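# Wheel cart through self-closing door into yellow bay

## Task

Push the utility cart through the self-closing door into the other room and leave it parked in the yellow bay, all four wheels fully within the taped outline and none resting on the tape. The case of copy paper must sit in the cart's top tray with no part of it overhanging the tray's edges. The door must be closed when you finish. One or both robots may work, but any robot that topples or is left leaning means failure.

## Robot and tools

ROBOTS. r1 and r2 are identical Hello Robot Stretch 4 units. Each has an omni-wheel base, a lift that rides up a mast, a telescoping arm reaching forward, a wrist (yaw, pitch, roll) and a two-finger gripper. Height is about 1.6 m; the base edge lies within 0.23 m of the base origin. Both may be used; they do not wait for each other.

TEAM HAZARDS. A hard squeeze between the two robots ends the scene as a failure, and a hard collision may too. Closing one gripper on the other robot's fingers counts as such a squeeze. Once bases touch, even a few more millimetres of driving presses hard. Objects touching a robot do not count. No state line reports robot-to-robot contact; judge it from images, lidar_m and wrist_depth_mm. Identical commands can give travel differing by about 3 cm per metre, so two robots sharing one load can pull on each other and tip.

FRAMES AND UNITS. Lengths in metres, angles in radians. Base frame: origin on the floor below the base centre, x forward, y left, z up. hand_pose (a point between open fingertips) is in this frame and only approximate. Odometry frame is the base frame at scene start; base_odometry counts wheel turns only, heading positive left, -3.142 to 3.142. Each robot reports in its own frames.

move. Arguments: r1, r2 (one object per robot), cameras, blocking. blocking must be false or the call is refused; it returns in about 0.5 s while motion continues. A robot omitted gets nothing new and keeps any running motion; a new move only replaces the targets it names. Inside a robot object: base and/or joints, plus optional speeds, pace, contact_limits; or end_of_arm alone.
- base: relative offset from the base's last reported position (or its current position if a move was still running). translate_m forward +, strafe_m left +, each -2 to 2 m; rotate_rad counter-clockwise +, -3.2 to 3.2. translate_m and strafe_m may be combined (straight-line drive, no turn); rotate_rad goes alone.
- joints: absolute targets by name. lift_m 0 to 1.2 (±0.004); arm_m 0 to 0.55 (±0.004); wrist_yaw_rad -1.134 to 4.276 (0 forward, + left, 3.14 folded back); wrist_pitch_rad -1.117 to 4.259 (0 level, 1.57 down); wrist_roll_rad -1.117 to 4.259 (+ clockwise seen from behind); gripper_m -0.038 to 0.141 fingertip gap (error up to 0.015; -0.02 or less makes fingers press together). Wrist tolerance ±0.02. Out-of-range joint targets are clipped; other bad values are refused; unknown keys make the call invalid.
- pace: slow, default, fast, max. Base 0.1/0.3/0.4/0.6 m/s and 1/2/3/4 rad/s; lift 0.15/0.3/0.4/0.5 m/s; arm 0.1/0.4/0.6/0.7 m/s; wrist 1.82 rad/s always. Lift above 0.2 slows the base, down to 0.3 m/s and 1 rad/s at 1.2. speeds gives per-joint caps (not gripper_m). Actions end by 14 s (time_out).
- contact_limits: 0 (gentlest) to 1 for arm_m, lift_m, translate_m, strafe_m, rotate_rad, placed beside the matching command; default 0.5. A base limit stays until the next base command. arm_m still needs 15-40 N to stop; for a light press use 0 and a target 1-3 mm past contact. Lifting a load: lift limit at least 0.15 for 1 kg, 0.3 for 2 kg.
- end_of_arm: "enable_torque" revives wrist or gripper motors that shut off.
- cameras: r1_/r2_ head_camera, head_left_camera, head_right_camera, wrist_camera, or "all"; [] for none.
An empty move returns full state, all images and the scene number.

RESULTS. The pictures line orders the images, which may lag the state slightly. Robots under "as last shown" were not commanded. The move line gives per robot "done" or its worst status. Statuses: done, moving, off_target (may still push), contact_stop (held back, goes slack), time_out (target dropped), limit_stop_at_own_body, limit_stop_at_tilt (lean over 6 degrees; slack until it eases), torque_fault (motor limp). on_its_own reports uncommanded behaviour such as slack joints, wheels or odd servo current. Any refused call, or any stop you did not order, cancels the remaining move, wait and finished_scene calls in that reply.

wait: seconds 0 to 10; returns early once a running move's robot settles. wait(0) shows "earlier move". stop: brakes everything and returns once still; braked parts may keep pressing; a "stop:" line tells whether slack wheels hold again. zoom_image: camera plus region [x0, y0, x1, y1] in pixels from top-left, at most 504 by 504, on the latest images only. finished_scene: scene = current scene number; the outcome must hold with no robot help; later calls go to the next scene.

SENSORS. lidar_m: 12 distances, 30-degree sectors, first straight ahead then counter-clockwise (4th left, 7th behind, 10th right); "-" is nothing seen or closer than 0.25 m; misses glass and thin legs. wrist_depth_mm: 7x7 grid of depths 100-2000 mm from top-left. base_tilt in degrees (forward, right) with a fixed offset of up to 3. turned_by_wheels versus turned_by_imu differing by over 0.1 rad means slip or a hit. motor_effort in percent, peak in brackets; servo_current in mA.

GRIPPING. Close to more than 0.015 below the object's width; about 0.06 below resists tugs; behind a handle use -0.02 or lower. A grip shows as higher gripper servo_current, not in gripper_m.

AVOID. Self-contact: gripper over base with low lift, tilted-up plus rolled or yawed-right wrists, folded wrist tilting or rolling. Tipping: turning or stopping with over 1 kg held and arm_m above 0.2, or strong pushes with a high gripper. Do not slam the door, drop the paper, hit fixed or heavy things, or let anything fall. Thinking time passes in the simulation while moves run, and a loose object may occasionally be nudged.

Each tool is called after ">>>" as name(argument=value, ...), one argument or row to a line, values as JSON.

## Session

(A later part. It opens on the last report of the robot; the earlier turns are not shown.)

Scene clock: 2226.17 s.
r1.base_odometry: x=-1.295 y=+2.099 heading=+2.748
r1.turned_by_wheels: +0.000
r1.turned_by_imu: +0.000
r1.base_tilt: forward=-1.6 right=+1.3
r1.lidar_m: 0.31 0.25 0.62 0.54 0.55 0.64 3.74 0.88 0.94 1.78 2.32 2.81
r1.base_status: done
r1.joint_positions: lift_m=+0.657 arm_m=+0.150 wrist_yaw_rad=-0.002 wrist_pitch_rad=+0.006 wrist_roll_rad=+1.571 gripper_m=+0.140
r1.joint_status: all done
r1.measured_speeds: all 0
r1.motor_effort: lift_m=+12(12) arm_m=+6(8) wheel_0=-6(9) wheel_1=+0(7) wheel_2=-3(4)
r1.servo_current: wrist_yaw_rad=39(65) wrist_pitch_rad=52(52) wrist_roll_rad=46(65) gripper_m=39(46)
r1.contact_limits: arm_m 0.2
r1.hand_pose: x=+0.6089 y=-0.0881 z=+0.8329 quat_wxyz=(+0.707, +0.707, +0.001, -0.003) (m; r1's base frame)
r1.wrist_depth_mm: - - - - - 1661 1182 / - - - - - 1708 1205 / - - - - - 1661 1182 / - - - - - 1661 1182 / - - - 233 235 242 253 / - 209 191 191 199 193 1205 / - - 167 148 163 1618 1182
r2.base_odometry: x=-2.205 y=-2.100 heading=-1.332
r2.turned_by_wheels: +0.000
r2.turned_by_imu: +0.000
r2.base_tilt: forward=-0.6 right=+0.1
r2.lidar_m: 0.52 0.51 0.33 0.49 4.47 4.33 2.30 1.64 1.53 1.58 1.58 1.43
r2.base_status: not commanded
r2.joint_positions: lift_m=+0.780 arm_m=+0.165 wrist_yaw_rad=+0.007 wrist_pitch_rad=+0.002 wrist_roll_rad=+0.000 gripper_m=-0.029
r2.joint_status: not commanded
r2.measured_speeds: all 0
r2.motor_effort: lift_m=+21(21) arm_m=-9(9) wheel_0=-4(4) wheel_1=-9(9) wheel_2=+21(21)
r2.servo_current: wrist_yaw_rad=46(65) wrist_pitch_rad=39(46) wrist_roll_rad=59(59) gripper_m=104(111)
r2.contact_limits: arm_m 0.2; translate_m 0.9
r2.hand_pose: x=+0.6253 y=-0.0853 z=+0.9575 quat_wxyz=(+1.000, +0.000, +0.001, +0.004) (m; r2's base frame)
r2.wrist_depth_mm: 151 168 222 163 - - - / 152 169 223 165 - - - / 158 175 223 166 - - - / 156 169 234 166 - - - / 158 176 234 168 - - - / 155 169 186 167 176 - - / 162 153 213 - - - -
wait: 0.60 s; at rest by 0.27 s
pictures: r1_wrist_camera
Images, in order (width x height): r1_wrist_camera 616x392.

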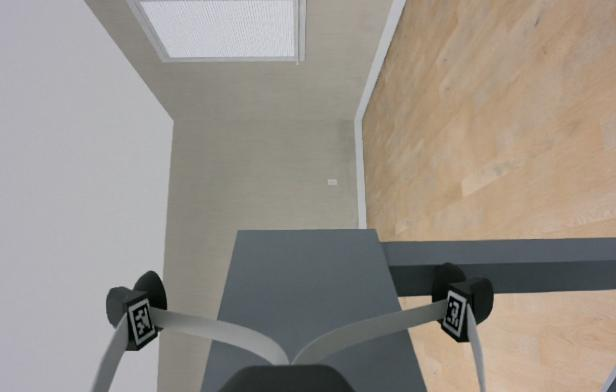

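>>> move(
  r1={"joints":{"arm_m":0.11},"pace":"slow"},
  blocking=false,
)

>>> wait(
  seconds=1.5,
)

>>> move(
  r1={"base":{"strafe_m":0.03},"pace":"slow"},
  blocking=false,
)

>>> wait(
  seconds=1.5,
  cameras=["r1_wrist_camera"],
)

Scene clock: 2236.70 s.
move: r1 moving
r1.base_odometry: x=-1.295 y=+2.099 heading=+2.748
r1.turned_by_wheels: +0.000
r1.turned_by_imu: +0.000
r1.base_tilt: forward=-1.6 right=+1.3
r1.lidar_m: 0.29 0.25 0.64 0.54 0.55 0.66 3.73 0.87 0.94 1.80 2.31 2.82
r1.base_status: not commanded
r1.joint_positions: lift_m=+0.657 arm_m=+0.137 wrist_yaw_rad=-0.002 wrist_pitch_rad=+0.006 wrist_roll_rad=+1.571 gripper_m=+0.140
r1.joint_status: arm_m moving
r1.measured_speeds: translate_m=+0.000 strafe_m=+0.000 rotate_rad=+0.000 lift_m=+0.000 arm_m=-0.049 wrist_yaw_rad=+0.000 wrist_pitch_rad=+0.000 wrist_roll_rad=+0.000
r1.motor_effort: lift_m=+12(12) arm_m=-5(7) wheel_0=-5(6) wheel_1=+0(1) wheel_2=-2(3)
r1.servo_current: wrist_yaw_rad=52(52) wrist_pitch_rad=52(59) wrist_roll_rad=52(52) gripper_m=46(46)
r1.hand_pose: x=+0.5965 y=-0.0881 z=+0.8329 quat_wxyz=(+0.707, +0.707, +0.001, -0.003) (m; r1's base frame)
r1.wrist_depth_mm: - - - - - 1661 1182 / - - - - - 1708 1160 / - - - - - 1708 1182 / - - - - - 1661 1205 / - - - 236 246 248 251 / - 210 195 195 195 197 1182 / - - 171 149 165 1576 1182
r2: as last shown
r2.lidar_m: 0.55 0.52 0.33 0.47 4.43 4.33 2.30 1.60 1.54 1.58 1.57 1.44
r2.motor_effort: lift_m=+21(21) arm_m=-9(10) wheel_0=-3(4) wheel_1=-9(9) wheel_2=+21(21)
r2.servo_current: wrist_yaw_rad=52(65) wrist_pitch_rad=46(46) wrist_roll_rad=39(59) gripper_m=104(111)
r2.contact_limits: arm_m 0.2; translate_m 0.9
r2.wrist_depth_mm: 151 168 221 163 - - - / 152 169 223 165 - - - / 158 176 222 166 - - - / 155 170 235 166 - - - / 158 176 234 168 - - - / 154 169 185 168 176 - - / 162 152 213 - - - -
pictures: none

Scene clock: 2237.73 s.
earlier move: r1 done
r1.base_odometry: x=-1.295 y=+2.099 heading=+2.748
r1.turned_by_wheels: +0.000
r1.turned_by_imu: +0.000
r1.base_tilt: forward=-1.6 right=+1.2
r1.lidar_m: 0.29 0.25 0.62 0.55 0.55 0.66 3.73 0.89 0.96 1.79 2.30 2.79
r1.base_status: not commanded
r1.joint_positions: lift_m=+0.657 arm_m=+0.110 wrist_yaw_rad=-0.002 wrist_pitch_rad=+0.006 wrist_roll_rad=+1.571 gripper_m=+0.140
r1.joint_status: all done
r1.measured_speeds: all 0
r1.motor_effort: lift_m=+12(12) arm_m=-5(7) wheel_0=-4(6) wheel_1=+0(1) wheel_2=-2(3)
r1.servo_current: wrist_yaw_rad=52(65) wrist_pitch_rad=46(59) wrist_roll_rad=46(65) gripper_m=39(52)
r1.hand_pose: x=+0.5692 y=-0.0881 z=+0.8329 quat_wxyz=(+0.707, +0.707, +0.001, -0.003) (m; r1's base frame)
r1.wrist_depth_mm: - - - - - 1661 1160 / - - - - - 1618 1182 / - - - - - 1661 1160 / - - - - - 1708 1205 / - - - 258 273 276 281 / - 211 215 213 210 196 1205 / - - - 151 181 1756 1205
r2.base_odometry: x=-2.205 y=-2.100 heading=-1.332
r2.turned_by_wheels: +0.000
r2.turned_by_imu: +0.000
r2.base_tilt: forward=-0.6 right=+0.1
r2.lidar_m: 0.52 0.55 0.35 0.46 4.44 4.32 2.28 1.60 1.54 1.59 1.54 1.46
r2.base_status: not commanded
r2.joint_positions: lift_m=+0.780 arm_m=+0.165 wrist_yaw_rad=+0.007 wrist_pitch_rad=+0.002 wrist_roll_rad=+0.000 gripper_m=-0.029
r2.joint_status: not commanded
r2.measured_speeds: all 0
r2.motor_effort: lift_m=+21(21) arm_m=-9(10) wheel_0=-4(4) wheel_1=-9(9) wheel_2=+20(21)
r2.servo_current: wrist_yaw_rad=65(65) wrist_pitch_rad=39(46) wrist_roll_rad=46(59) gripper_m=104(111)
r2.contact_limits: arm_m 0.2; translate_m 0.9
r2.hand_pose: x=+0.6253 y=-0.0853 z=+0.9575 quat_wxyz=(+1.000, +0.000, +0.001, +0.004) (m; r2's base frame)
r2.wrist_depth_mm: 151 168 222 163 - - - / 152 169 223 165 - - - / 158 175 224 166 - - - / 155 169 234 166 - - - / 158 176 234 168 - - - / 155 169 185 167 176 - - / 162 153 213 - - - -
wait: 1.03 of 1.5 s (r1 has come to rest)
pictures: none

Scene clock: 2238.23 s.
move: r1 moving
r1.base_odometry: x=-1.301 y=+2.086 heading=+2.748
r1.turned_by_wheels: +0.000
r1.turned_by_imu: +0.000
r1.base_tilt: forward=-1.6 right=+1.3
r1.lidar_m: 0.28 0.25 0.64 0.53 0.54 0.64 3.75 0.88 0.93 1.81 2.31 2.83
r1.base_status: strafe_m moving
r1.joint_positions: lift_m=+0.657 arm_m=+0.110 wrist_yaw_rad=-0.002 wrist_pitch_rad=+0.006 wrist_roll_rad=+1.571 gripper_m=+0.140
r1.joint_status: not commanded
r1.measured_speeds: translate_m=+0.001 strafe_m=+0.056 rotate_rad=-0.004 lift_m=+0.000 arm_m=+0.000 wrist_yaw_rad=+0.000 wrist_pitch_rad=+0.000 wrist_roll_rad=+0.000
r1.motor_effort: lift_m=+12(12) arm_m=-5(5) wheel_0=-6(8) wheel_1=+5(7) wheel_2=+2(2)
r1.servo_current: wrist_yaw_rad=46(52) wrist_pitch_rad=46(52) wrist_roll_rad=59(59) gripper_m=52(52)
r1.hand_pose: x=+0.5692 y=-0.0881 z=+0.8329 quat_wxyz=(+0.707, +0.707, +0.001, -0.003) (m; r1's base frame)
r1.wrist_depth_mm: - - - - - 1661 1138 / - - - - - 1618 1160 / - - - - - 1661 1182 / - - - - - 1576 1078 / - - - 239 271 279 1078 / - 210 200 198 191 197 1182 / - - - 150 168 1618 1205
r2: as last shown
r2.lidar_m: 0.53 0.57 0.37 0.48 4.42 4.31 2.28 1.62 1.51 1.56 1.56 1.44
r2.motor_effort: lift_m=+21(21) arm_m=-9(9) wheel_0=-3(4) wheel_1=-9(9) wheel_2=+21(21)
r2.servo_current: wrist_yaw_rad=52(59) wrist_pitch_rad=46(46) wrist_roll_rad=46(52) gripper_m=111(111)
r2.contact_limits: arm_m 0.2; translate_m 0.9
r2.wrist_depth_mm: 151 168 223 163 - - - / 152 169 224 165 - - - / 158 176 224 166 - - - / 156 170 235 166 - - - / 158 176 233 168 - - - / 154 169 186 168 176 - - / 162 152 213 - - - -
pictures: none

Scene clock: 2239.03 s.
earlier move: r1 done
r1.base_odometry: x=-1.307 y=+2.071 heading=+2.747
r1.turned_by_wheels: -0.001
r1.turned_by_imu: -0.001
r1.base_tilt: forward=-1.6 right=+1.3
r1.lidar_m: 0.26 0.25 0.66 0.52 0.50 0.61 3.72 0.88 0.94 1.83 2.33 2.79
r1.base_status: done
r1.joint_positions: lift_m=+0.657 arm_m=+0.110 wrist_yaw_rad=-0.003 wrist_pitch_rad=+0.006 wrist_roll_rad=+1.571 gripper_m=+0.140
r1.joint_status: not commanded
r1.measured_speeds: all 0
r1.motor_effort: lift_m=+12(12) arm_m=-4(5) wheel_0=-8(10) wheel_1=+0(7) wheel_2=-2(3)
r1.servo_current: wrist_yaw_rad=65(65) wrist_pitch_rad=39(52) wrist_roll_rad=65(65) gripper_m=46(52)
r1.hand_pose: x=+0.5691 y=-0.0883 z=+0.8329 quat_wxyz=(+0.707, +0.707, +0.001, -0.003) (m; r1's base frame)
r1.wrist_depth_mm: - - - - - 1708 1182 / - - - - - 1618 1182 / - - - - - 1661 1182 / - - - 294 - 1499 1078 / - - - 233 254 1397 1138 / - 202 190 191 190 195 1182 / - - 167 154 161 1537 1182
r2.base_odometry: x=-2.205 y=-2.100 heading=-1.332
r2.turned_by_wheels: +0.000
r2.turned_by_imu: +0.000
r2.base_tilt: forward=-0.6 right=+0.1
r2.lidar_m: 0.55 0.53 0.33 0.48 4.42 4.34 2.29 1.63 1.54 1.56 1.54 1.46
r2.base_status: not commanded
r2.joint_positions: lift_m=+0.780 arm_m=+0.165 wrist_yaw_rad=+0.007 wrist_pitch_rad=+0.002 wrist_roll_rad=+0.000 gripper_m=-0.029
r2.joint_status: not commanded
r2.measured_speeds: all 0
r2.motor_effort: lift_m=+21(21) arm_m=-9(10) wheel_0=-3(4) wheel_1=-8(9) wheel_2=+20(21)
r2.servo_current: wrist_yaw_rad=59(65) wrist_pitch_rad=39(46) wrist_roll_rad=52(52) gripper_m=104(111)
r2.contact_limits: arm_m 0.2; translate_m 0.9
r2.hand_pose: x=+0.6253 y=-0.0853 z=+0.9575 quat_wxyz=(+1.000, +0.000, +0.001, +0.004) (m; r2's base frame)
r2.wrist_depth_mm: 151 168 223 163 - - - / 152 169 223 165 - - - / 158 176 224 166 - - - / 156 170 234 166 - - - / 158 176 234 169 - - - / 154 169 185 167 176 - - / 161 152 213 - - - -
wait: 0.80 of 1.5 s (r1 has come to rest)
pictures: r1_wrist_camera
Images, in order (width x height): r1_wrist_camera 616x392.

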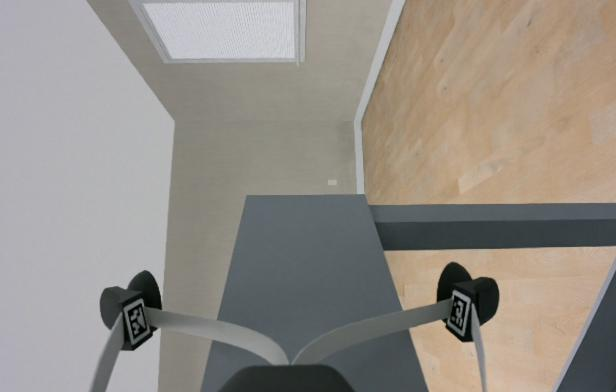

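>>> move(
  r1={"joints":{"arm_m":0.145},"pace":"slow","contact_limits":{"arm_m":0.2}},
  blocking=false,
)

>>> wait(
  seconds=1.5,
  cameras=["r1_wrist_camera"],
)

Scene clock: 2248.40 s.
move: r1 moving
r1.base_odometry: x=-1.307 y=+2.071 heading=+2.747
r1.turned_by_wheels: +0.000
r1.turned_by_imu: +0.000
r1.base_tilt: forward=-1.6 right=+1.3
r1.lidar_m: 0.25 0.25 0.69 0.52 0.51 0.61 3.74 0.89 0.95 1.83 2.35 2.84
r1.base_status: not commanded
r1.joint_positions: lift_m=+0.657 arm_m=+0.122 wrist_yaw_rad=-0.003 wrist_pitch_rad=+0.006 wrist_roll_rad=+1.571 gripper_m=+0.140
r1.joint_status: arm_m moving
r1.measured_speeds: translate_m=+0.000 strafe_m=+0.000 rotate_rad=+0.000 lift_m=+0.000 arm_m=+0.049 wrist_yaw_rad=+0.000 wrist_pitch_rad=+0.000 wrist_roll_rad=+0.000
r1.motor_effort: lift_m=+12(12) arm_m=+6(9) wheel_0=-8(9) wheel_1=+0(1) wheel_2=-2(2)
r1.servo_current: wrist_yaw_rad=65(65) wrist_pitch_rad=52(52) wrist_roll_rad=59(59) gripper_m=39(46)
r1.contact_limits: arm_m 0.2
r1.hand_pose: x=+0.5814 y=-0.0883 z=+0.8329 quat_wxyz=(+0.707, +0.707, +0.001, -0.003) (m; r1's base frame)
r1.wrist_depth_mm: - - - - - 1618 1160 / - - - - - 1661 1160 / - - - - - 1708 1205 / - - - - - 1464 1098 / - - - 230 273 281 1138 / - 209 189 189 189 191 1160 / - - 165 143 160 1499 1160
r2: as last shown
r2.lidar_m: 0.53 0.54 0.35 0.45 4.46 4.32 2.31 1.61 1.52 1.58 1.57 1.42
r2.motor_effort: lift_m=+21(21) arm_m=-9(10) wheel_0=-4(4) wheel_1=-8(9) wheel_2=+20(21)
r2.servo_current: wrist_yaw_rad=59(65) wrist_pitch_rad=39(46) wrist_roll_rad=46(52) gripper_m=111(111)
r2.contact_limits: arm_m 0.2; translate_m 0.9
r2.wrist_depth_mm: 151 168 222 163 - - - / 152 169 223 164 - - - / 158 175 223 166 - - - / 155 170 234 166 - - - / 158 176 234 169 - - - / 154 169 185 167 176 - - / 162 152 213 - - - -
pictures: none

Scene clock: 2249.37 s.
earlier move: r1 done
r1.base_odometry: x=-1.307 y=+2.071 heading=+2.747
r1.turned_by_wheels: +0.000
r1.turned_by_imu: +0.000
r1.base_tilt: forward=-1.6 right=+1.2
r1.lidar_m: 0.26 0.28 0.71 0.52 0.51 0.62 3.74 0.89 0.94 1.82 2.33 2.83
r1.base_status: not commanded
r1.joint_positions: lift_m=+0.657 arm_m=+0.145 wrist_yaw_rad=-0.003 wrist_pitch_rad=+0.006 wrist_roll_rad=+1.571 gripper_m=+0.140
r1.joint_status: all done
r1.measured_speeds: all 0
r1.motor_effort: lift_m=+12(12) arm_m=+6(9) wheel_0=-6(9) wheel_1=+0(1) wheel_2=-2(2)
r1.servo_current: wrist_yaw_rad=46(65) wrist_pitch_rad=39(59) wrist_roll_rad=52(59) gripper_m=39(52)
r1.contact_limits: arm_m 0.2
r1.hand_pose: x=+0.6038 y=-0.0883 z=+0.8329 quat_wxyz=(+0.707, +0.707, +0.001, -0.003) (m; r1's base frame)
r1.wrist_depth_mm: - - - - - 1661 1182 / - - - - - 1708 1160 / - - - - - 1708 1182 / - - - - - 1576 1138 / - - - 237 274 282 1098 / - 206 193 193 192 193 1182 / - - 167 148 162 1576 1205
r2.base_odometry: x=-2.205 y=-2.100 heading=-1.332
r2.turned_by_wheels: +0.000
r2.turned_by_imu: +0.000
r2.base_tilt: forward=-0.6 right=+0.1
r2.lidar_m: 0.52 0.54 0.32 0.47 4.44 4.33 2.31 1.62 1.54 1.60 1.57 1.42
r2.base_status: not commanded
r2.joint_positions: lift_m=+0.780 arm_m=+0.165 wrist_yaw_rad=+0.007 wrist_pitch_rad=+0.002 wrist_roll_rad=+0.000 gripper_m=-0.029
r2.joint_status: not commanded
r2.measured_speeds: all 0
r2.motor_effort: lift_m=+21(21) arm_m=-9(10) wheel_0=-4(4) wheel_1=-8(9) wheel_2=+20(21)
r2.servo_current: wrist_yaw_rad=52(72) wrist_pitch_rad=33(46) wrist_roll_rad=46(59) gripper_m=104(111)
r2.contact_limits: arm_m 0.2; translate_m 0.9
r2.hand_pose: x=+0.6253 y=-0.0853 z=+0.9575 quat_wxyz=(+1.000, +0.000, +0.001, +0.004) (m; r2's base frame)
r2.wrist_depth_mm: 151 168 222 163 - - - / 152 169 222 165 - - - / 158 175 223 166 - - - / 155 169 233 166 - - - / 157 175 234 168 - - - / 155 169 186 167 176 - - / 162 153 213 - - - -
wait: 0.97 of 1.5 s (r1 has come to rest)
pictures: r1_wrist_camera
Images, in order (width x height): r1_wrist_camera 616x392.

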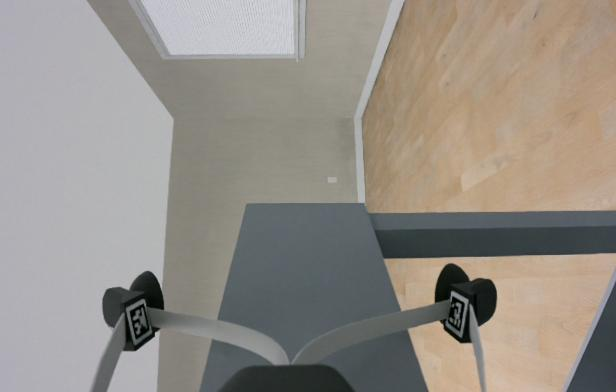

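>>> move(
  r1={"joints":{"arm_m":0.03},"pace":"slow"},
  blocking=false,
)

>>> wait(
  seconds=2,
)

>>> move(
  r1={"base":{"strafe_m":-0.174},"joints":{"wrist_yaw_rad":0.6},"pace":"slow"},
  blocking=false,
)

>>> wait(
  seconds=1.2,
)

>>> wait(
  seconds=2.5,
  cameras=["r1_wrist_camera", "r1_head_camera"],
)

Scene clock: 2282.90 s.
move: r1 moving
r1.base_odometry: x=-1.307 y=+2.071 heading=+2.747
r1.turned_by_wheels: +0.000
r1.turned_by_imu: +0.000
r1.base_tilt: forward=-1.6 right=+1.2
r1.lidar_m: 0.27 0.26 0.69 0.51 0.50 0.62 3.76 0.92 0.93 1.79 2.34 2.79
r1.base_status: not commanded
r1.joint_positions: lift_m=+0.657 arm_m=+0.132 wrist_yaw_rad=-0.003 wrist_pitch_rad=+0.006 wrist_roll_rad=+1.571 gripper_m=+0.140
r1.joint_status: arm_m moving
r1.measured_speeds: translate_m=+0.000 strafe_m=+0.000 rotate_rad=+0.001 lift_m=+0.000 arm_m=-0.049 wrist_yaw_rad=+0.002 wrist_pitch_rad=+0.000 wrist_roll_rad=+0.000
r1.motor_effort: lift_m=+12(12) arm_m=-6(7) wheel_0=-5(7) wheel_1=+0(1) wheel_2=-2(2)
r1.servo_current: wrist_yaw_rad=59(65) wrist_pitch_rad=46(52) wrist_roll_rad=39(59) gripper_m=39(52)
r1.hand_pose: x=+0.5915 y=-0.0882 z=+0.8329 quat_wxyz=(+0.707, +0.707, +0.001, -0.003) (m; r1's base frame)
r1.wrist_depth_mm: - - - - - 1708 1205 / - - - - - 1756 1160 / - - - - - 1708 1182 / - - - - - 1464 1098 / - - - 241 286 1397 1138 / - 209 195 189 195 195 1205 / - - 169 149 164 1576 1205
r2: as last shown
r2.base_tilt: forward=-0.5 right=+0.1
r2.lidar_m: 0.54 0.54 0.33 0.44 4.45 4.29 2.30 1.62 1.52 1.59 1.59 1.46
r2.motor_effort: lift_m=+21(21) arm_m=-9(10) wheel_0=-3(4) wheel_1=-9(9) wheel_2=+21(21)
r2.servo_current: wrist_yaw_rad=65(65) wrist_pitch_rad=39(46) wrist_roll_rad=39(52) gripper_m=111(111)
r2.contact_limits: arm_m 0.2; translate_m 0.9
r2.wrist_depth_mm: 151 168 221 164 - - - / 152 168 222 165 - - - / 158 175 224 166 - - - / 156 169 233 166 - - - / 158 176 234 169 - - - / 154 169 185 167 176 - - / 162 152 213 - - - -
pictures: none

Scene clock: 2284.83 s.
earlier move: r1 done
r1.base_odometry: x=-1.307 y=+2.071 heading=+2.747
r1.turned_by_wheels: +0.000
r1.turned_by_imu: +0.000
r1.base_tilt: forward=-1.6 right=+1.3
r1.lidar_m: 0.26 0.28 0.70 0.52 0.51 0.62 3.73 0.89 0.93 1.81 2.36 2.81
r1.base_status: not commanded
r1.joint_positions: lift_m=+0.657 arm_m=+0.030 wrist_yaw_rad=-0.003 wrist_pitch_rad=+0.006 wrist_roll_rad=+1.571 gripper_m=+0.140
r1.joint_status: all done
r1.measured_speeds: all 0
r1.motor_effort: lift_m=+12(12) arm_m=-5(9) wheel_0=-4(7) wheel_1=+1(1) wheel_2=-2(2)
r1.servo_current: wrist_yaw_rad=59(65) wrist_pitch_rad=46(52) wrist_roll_rad=46(65) gripper_m=52(52)
r1.hand_pose: x=+0.4892 y=-0.0882 z=+0.8329 quat_wxyz=(+0.707, +0.707, +0.001, -0.003) (m; r1's base frame)
r1.wrist_depth_mm: - - - - - 1618 1138 / - - - - - 1618 1182 / - - - - - 1708 1182 / - - - - - 1499 1098 / - - - 320 - 1499 - / - 208 272 263 211 196 - / 272 268 268 150 233 1708 -
r2.base_odometry: x=-2.205 y=-2.100 heading=-1.332
r2.turned_by_wheels: +0.000
r2.turned_by_imu: +0.000
r2.base_tilt: forward=-0.5 right=+0.1
r2.lidar_m: 0.53 0.54 0.33 0.47 4.47 4.30 2.30 1.63 1.53 1.59 1.55 1.40
r2.base_status: not commanded
r2.joint_positions: lift_m=+0.780 arm_m=+0.165 wrist_yaw_rad=+0.007 wrist_pitch_rad=+0.002 wrist_roll_rad=+0.000 gripper_m=-0.029
r2.joint_status: not commanded
r2.measured_speeds: all 0
r2.motor_effort: lift_m=+21(21) arm_m=-9(10) wheel_0=-3(4) wheel_1=-9(9) wheel_2=+20(21)
r2.servo_current: wrist_yaw_rad=52(72) wrist_pitch_rad=39(46) wrist_roll_rad=33(52) gripper_m=104(117)
r2.contact_limits: arm_m 0.2; translate_m 0.9
r2.hand_pose: x=+0.6253 y=-0.0853 z=+0.9575 quat_wxyz=(+1.000, +0.000, +0.001, +0.004) (m; r2's base frame)
r2.wrist_depth_mm: 151 168 223 163 - - - / 152 168 223 164 - - - / 158 176 223 166 - - - / 156 169 234 166 - - - / 158 176 234 168 - - - / 155 169 186 168 176 - - / 161 152 213 - - - -
wait: 1.93 of 2 s (r1 has come to rest)
pictures: none

Scene clock: 2285.33 s.
move: r1 moving
r1.base_odometry: x=-1.301 y=+2.085 heading=+2.746
r1.turned_by_wheels: -0.002
r1.turned_by_imu: -0.002
r1.base_tilt: forward=-1.6 right=+1.3
r1.lidar_m: 0.27 0.26 0.70 0.54 0.52 0.64 3.74 0.87 0.95 1.83 2.32 2.82
r1.base_status: strafe_m moving
r1.joint_positions: lift_m=+0.657 arm_m=+0.030 wrist_yaw_rad=+0.349 wrist_pitch_rad=+0.006 wrist_roll_rad=+1.570 gripper_m=+0.140
r1.joint_status: wrist_yaw_rad moving
r1.measured_speeds: translate_m=-0.001 strafe_m=-0.060 rotate_rad=-0.011 lift_m=+0.000 arm_m=-0.001 wrist_yaw_rad=+0.894 wrist_pitch_rad=+0.000 wrist_roll_rad=+0.000
r1.motor_effort: lift_m=+12(12) arm_m=-3(5) wheel_0=-2(8) wheel_1=-7(7) wheel_2=-4(4)
r1.servo_current: wrist_yaw_rad=598(598) wrist_pitch_rad=46(52) wrist_roll_rad=46(59) gripper_m=46(46)
r1.hand_pose: x=+0.5018 y=+0.0166 z=+0.8329 quat_wxyz=(+0.697, +0.696, +0.125, +0.121) (m; r1's base frame)
r1.wrist_depth_mm: - - - - - 1661 1182 / - - - 338 353 1499 1138 / - - - 278 - 1576 1229 / - - - 235 - 1708 - / 251 253 252 202 203 1661 - / 241 207 183 179 180 186 - / 235 233 160 160 159 - -
r2: as last shown
r2.base_tilt: forward=-0.6 right=+0.1
r2.lidar_m: 0.54 0.56 0.34 0.46 4.43 4.31 2.31 1.62 1.53 1.59 1.57 1.43
r2.motor_effort: lift_m=+21(21) arm_m=-9(10) wheel_0=-3(4) wheel_1=-9(9) wheel_2=+21(21)
r2.servo_current: wrist_yaw_rad=52(65) wrist_pitch_rad=39(46) wrist_roll_rad=46(52) gripper_m=111(111)
r2.contact_limits: arm_m 0.2; translate_m 0.9
r2.wrist_depth_mm: 151 167 223 163 - - - / 152 168 223 164 - - - / 158 176 223 166 - - - / 155 170 234 166 - - - / 158 176 234 168 - - - / 155 169 185 167 176 - - / 161 152 213 - - - -
pictures: none

Scene clock: 2286.53 s.
earlier move: r1 moving
r1.base_odometry: x=-1.258 y=+2.188 heading=+2.747
r1.turned_by_wheels: +0.002
r1.turned_by_imu: +0.001
r1.base_tilt: forward=-1.6 right=+1.2
r1.lidar_m: 0.59 0.40 0.41 0.64 0.65 0.76 3.70 0.80 0.90 1.77 2.21 2.68
r1.base_status: strafe_m moving
r1.joint_positions: lift_m=+0.656 arm_m=+0.030 wrist_yaw_rad=+0.598 wrist_pitch_rad=+0.006 wrist_roll_rad=+1.570 gripper_m=+0.140
r1.joint_status: all done
r1.measured_speeds: translate_m=-0.001 strafe_m=-0.100 rotate_rad=+0.004 lift_m=+0.000 arm_m=+0.000 wrist_yaw_rad=+0.000 wrist_pitch_rad=+0.000 wrist_roll_rad=+0.000
r1.motor_effort: lift_m=+13(13) arm_m=+4(5) wheel_0=+6(8) wheel_1=-4(8) wheel_2=+0(9)
r1.servo_current: wrist_yaw_rad=46(663) wrist_pitch_rad=46(52) wrist_roll_rad=33(72) gripper_m=46(46)
r1.hand_pose: x=+0.4885 y=+0.0900 z=+0.8330 quat_wxyz=(+0.677, +0.675, +0.210, +0.206) (m; r1's base frame)
r1.wrist_depth_mm: - - - - - 1661 1182 / - - - - - 1661 1160 / - - - 377 - 382 382 / - - - 347 - 1808 - / - - 535 324 - 798 - / 362 210 336 304 208 195 - / 334 334 340 143 - - -
r2.base_odometry: x=-2.205 y=-2.100 heading=-1.332
r2.turned_by_wheels: +0.000
r2.turned_by_imu: +0.000
r2.base_tilt: forward=-0.6 right=+0.0
r2.lidar_m: 0.54 0.47 0.26 0.25 4.46 4.32 2.28 1.61 1.53 1.59 1.54 1.43
r2.base_status: not commanded
r2.joint_positions: lift_m=+0.780 arm_m=+0.165 wrist_yaw_rad=+0.007 wrist_pitch_rad=+0.002 wrist_roll_rad=+0.000 gripper_m=-0.029
r2.joint_status: not commanded
r2.measured_speeds: all 0
r2.motor_effort: lift_m=+21(21) arm_m=-9(10) wheel_0=-4(4) wheel_1=-9(9) wheel_2=+20(21)
r2.servo_current: wrist_yaw_rad=65(65) wrist_pitch_rad=46(46) wrist_roll_rad=46(59) gripper_m=104(111)
r2.contact_limits: arm_m 0.2; translate_m 0.9
r2.hand_pose: x=+0.6253 y=-0.0853 z=+0.9575 quat_wxyz=(+1.000, +0.000, +0.001, +0.004) (m; r2's base frame)
r2.wrist_depth_mm: 151 168 223 163 - - - / 152 168 222 165 - - - / 158 176 224 166 - - - / 155 169 234 166 - - - / 158 176 235 169 - - - / 155 169 186 168 176 - - / 162 153 213 - - - -
wait: 1.20 s; no rest
pictures: none

Scene clock: 2287.73 s.
earlier move: r1 done
r1.base_odometry: x=-1.240 y=+2.232 heading=+2.747
r1.turned_by_wheels: +0.000
r1.turned_by_imu: +0.000
r1.base_tilt: forward=-1.6 right=+1.2
r1.lidar_m: 0.62 0.46 0.46 0.69 0.68 0.79 3.70 0.80 0.92 1.75 2.14 2.61
r1.base_status: done
r1.joint_positions: lift_m=+0.656 arm_m=+0.030 wrist_yaw_rad=+0.598 wrist_pitch_rad=+0.006 wrist_roll_rad=+1.570 gripper_m=+0.140
r1.joint_status: all done
r1.measured_speeds: all 0
r1.motor_effort: lift_m=+13(13) arm_m=+4(5) wheel_0=+3(8) wheel_1=-2(8) wheel_2=+0(9)
r1.servo_current: wrist_yaw_rad=46(663) wrist_pitch_rad=46(59) wrist_roll_rad=46(72) gripper_m=33(46)
r1.hand_pose: x=+0.4885 y=+0.0900 z=+0.8330 quat_wxyz=(+0.677, +0.675, +0.210, +0.206) (m; r1's base frame)
r1.wrist_depth_mm: - - - - - 1661 1182 / - - - - - 1661 1160 / - - - - - 1661 1182 / - - - 394 407 418 407 / - - - 368 - 1808 - / - 209 445 345 210 195 - / - 362 364 143 - - -
r2.base_odometry: x=-2.205 y=-2.100 heading=-1.332
r2.turned_by_wheels: +0.000
r2.turned_by_imu: +0.000
r2.base_tilt: forward=-0.6 right=+0.1
r2.lidar_m: 0.53 0.50 0.25 0.25 4.45 4.32 2.28 1.60 1.53 1.59 1.55 1.43
r2.base_status: not commanded
r2.joint_positions: lift_m=+0.780 arm_m=+0.165 wrist_yaw_rad=+0.007 wrist_pitch_rad=+0.002 wrist_roll_rad=+0.000 gripper_m=-0.029
r2.joint_status: not commanded
r2.measured_speeds: all 0
r2.motor_effort: lift_m=+21(21) arm_m=-9(10) wheel_0=-3(4) wheel_1=-9(9) wheel_2=+20(21)
r2.servo_current: wrist_yaw_rad=52(65) wrist_pitch_rad=39(52) wrist_roll_rad=59(59) gripper_m=104(111)
r2.contact_limits: arm_m 0.2; translate_m 0.9
r2.hand_pose: x=+0.6253 y=-0.0853 z=+0.9575 quat_wxyz=(+1.000, +0.000, +0.001, +0.004) (m; r2's base frame)
r2.wrist_depth_mm: 151 168 221 163 - - - / 152 168 223 164 - - - / 158 175 224 166 - - - / 155 170 234 166 - - - / 158 175 234 168 - - - / 155 169 185 168 175 - - / 161 152 213 - - - -
wait: 1.20 of 2.5 s (r1 has come to rest)
pictures: r1_head_camera, r1_wrist_camera
Images, in order (width x height): r1_head_camera 420x560, r1_wrist_camera 616x392.

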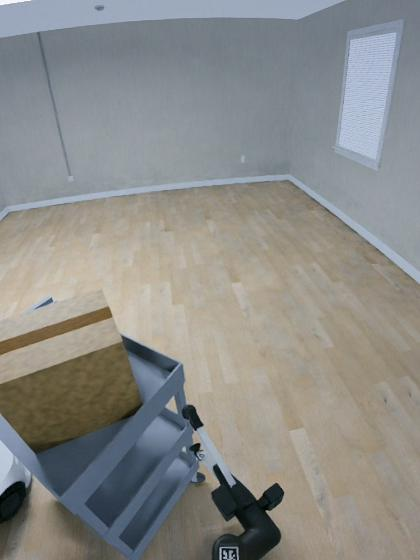

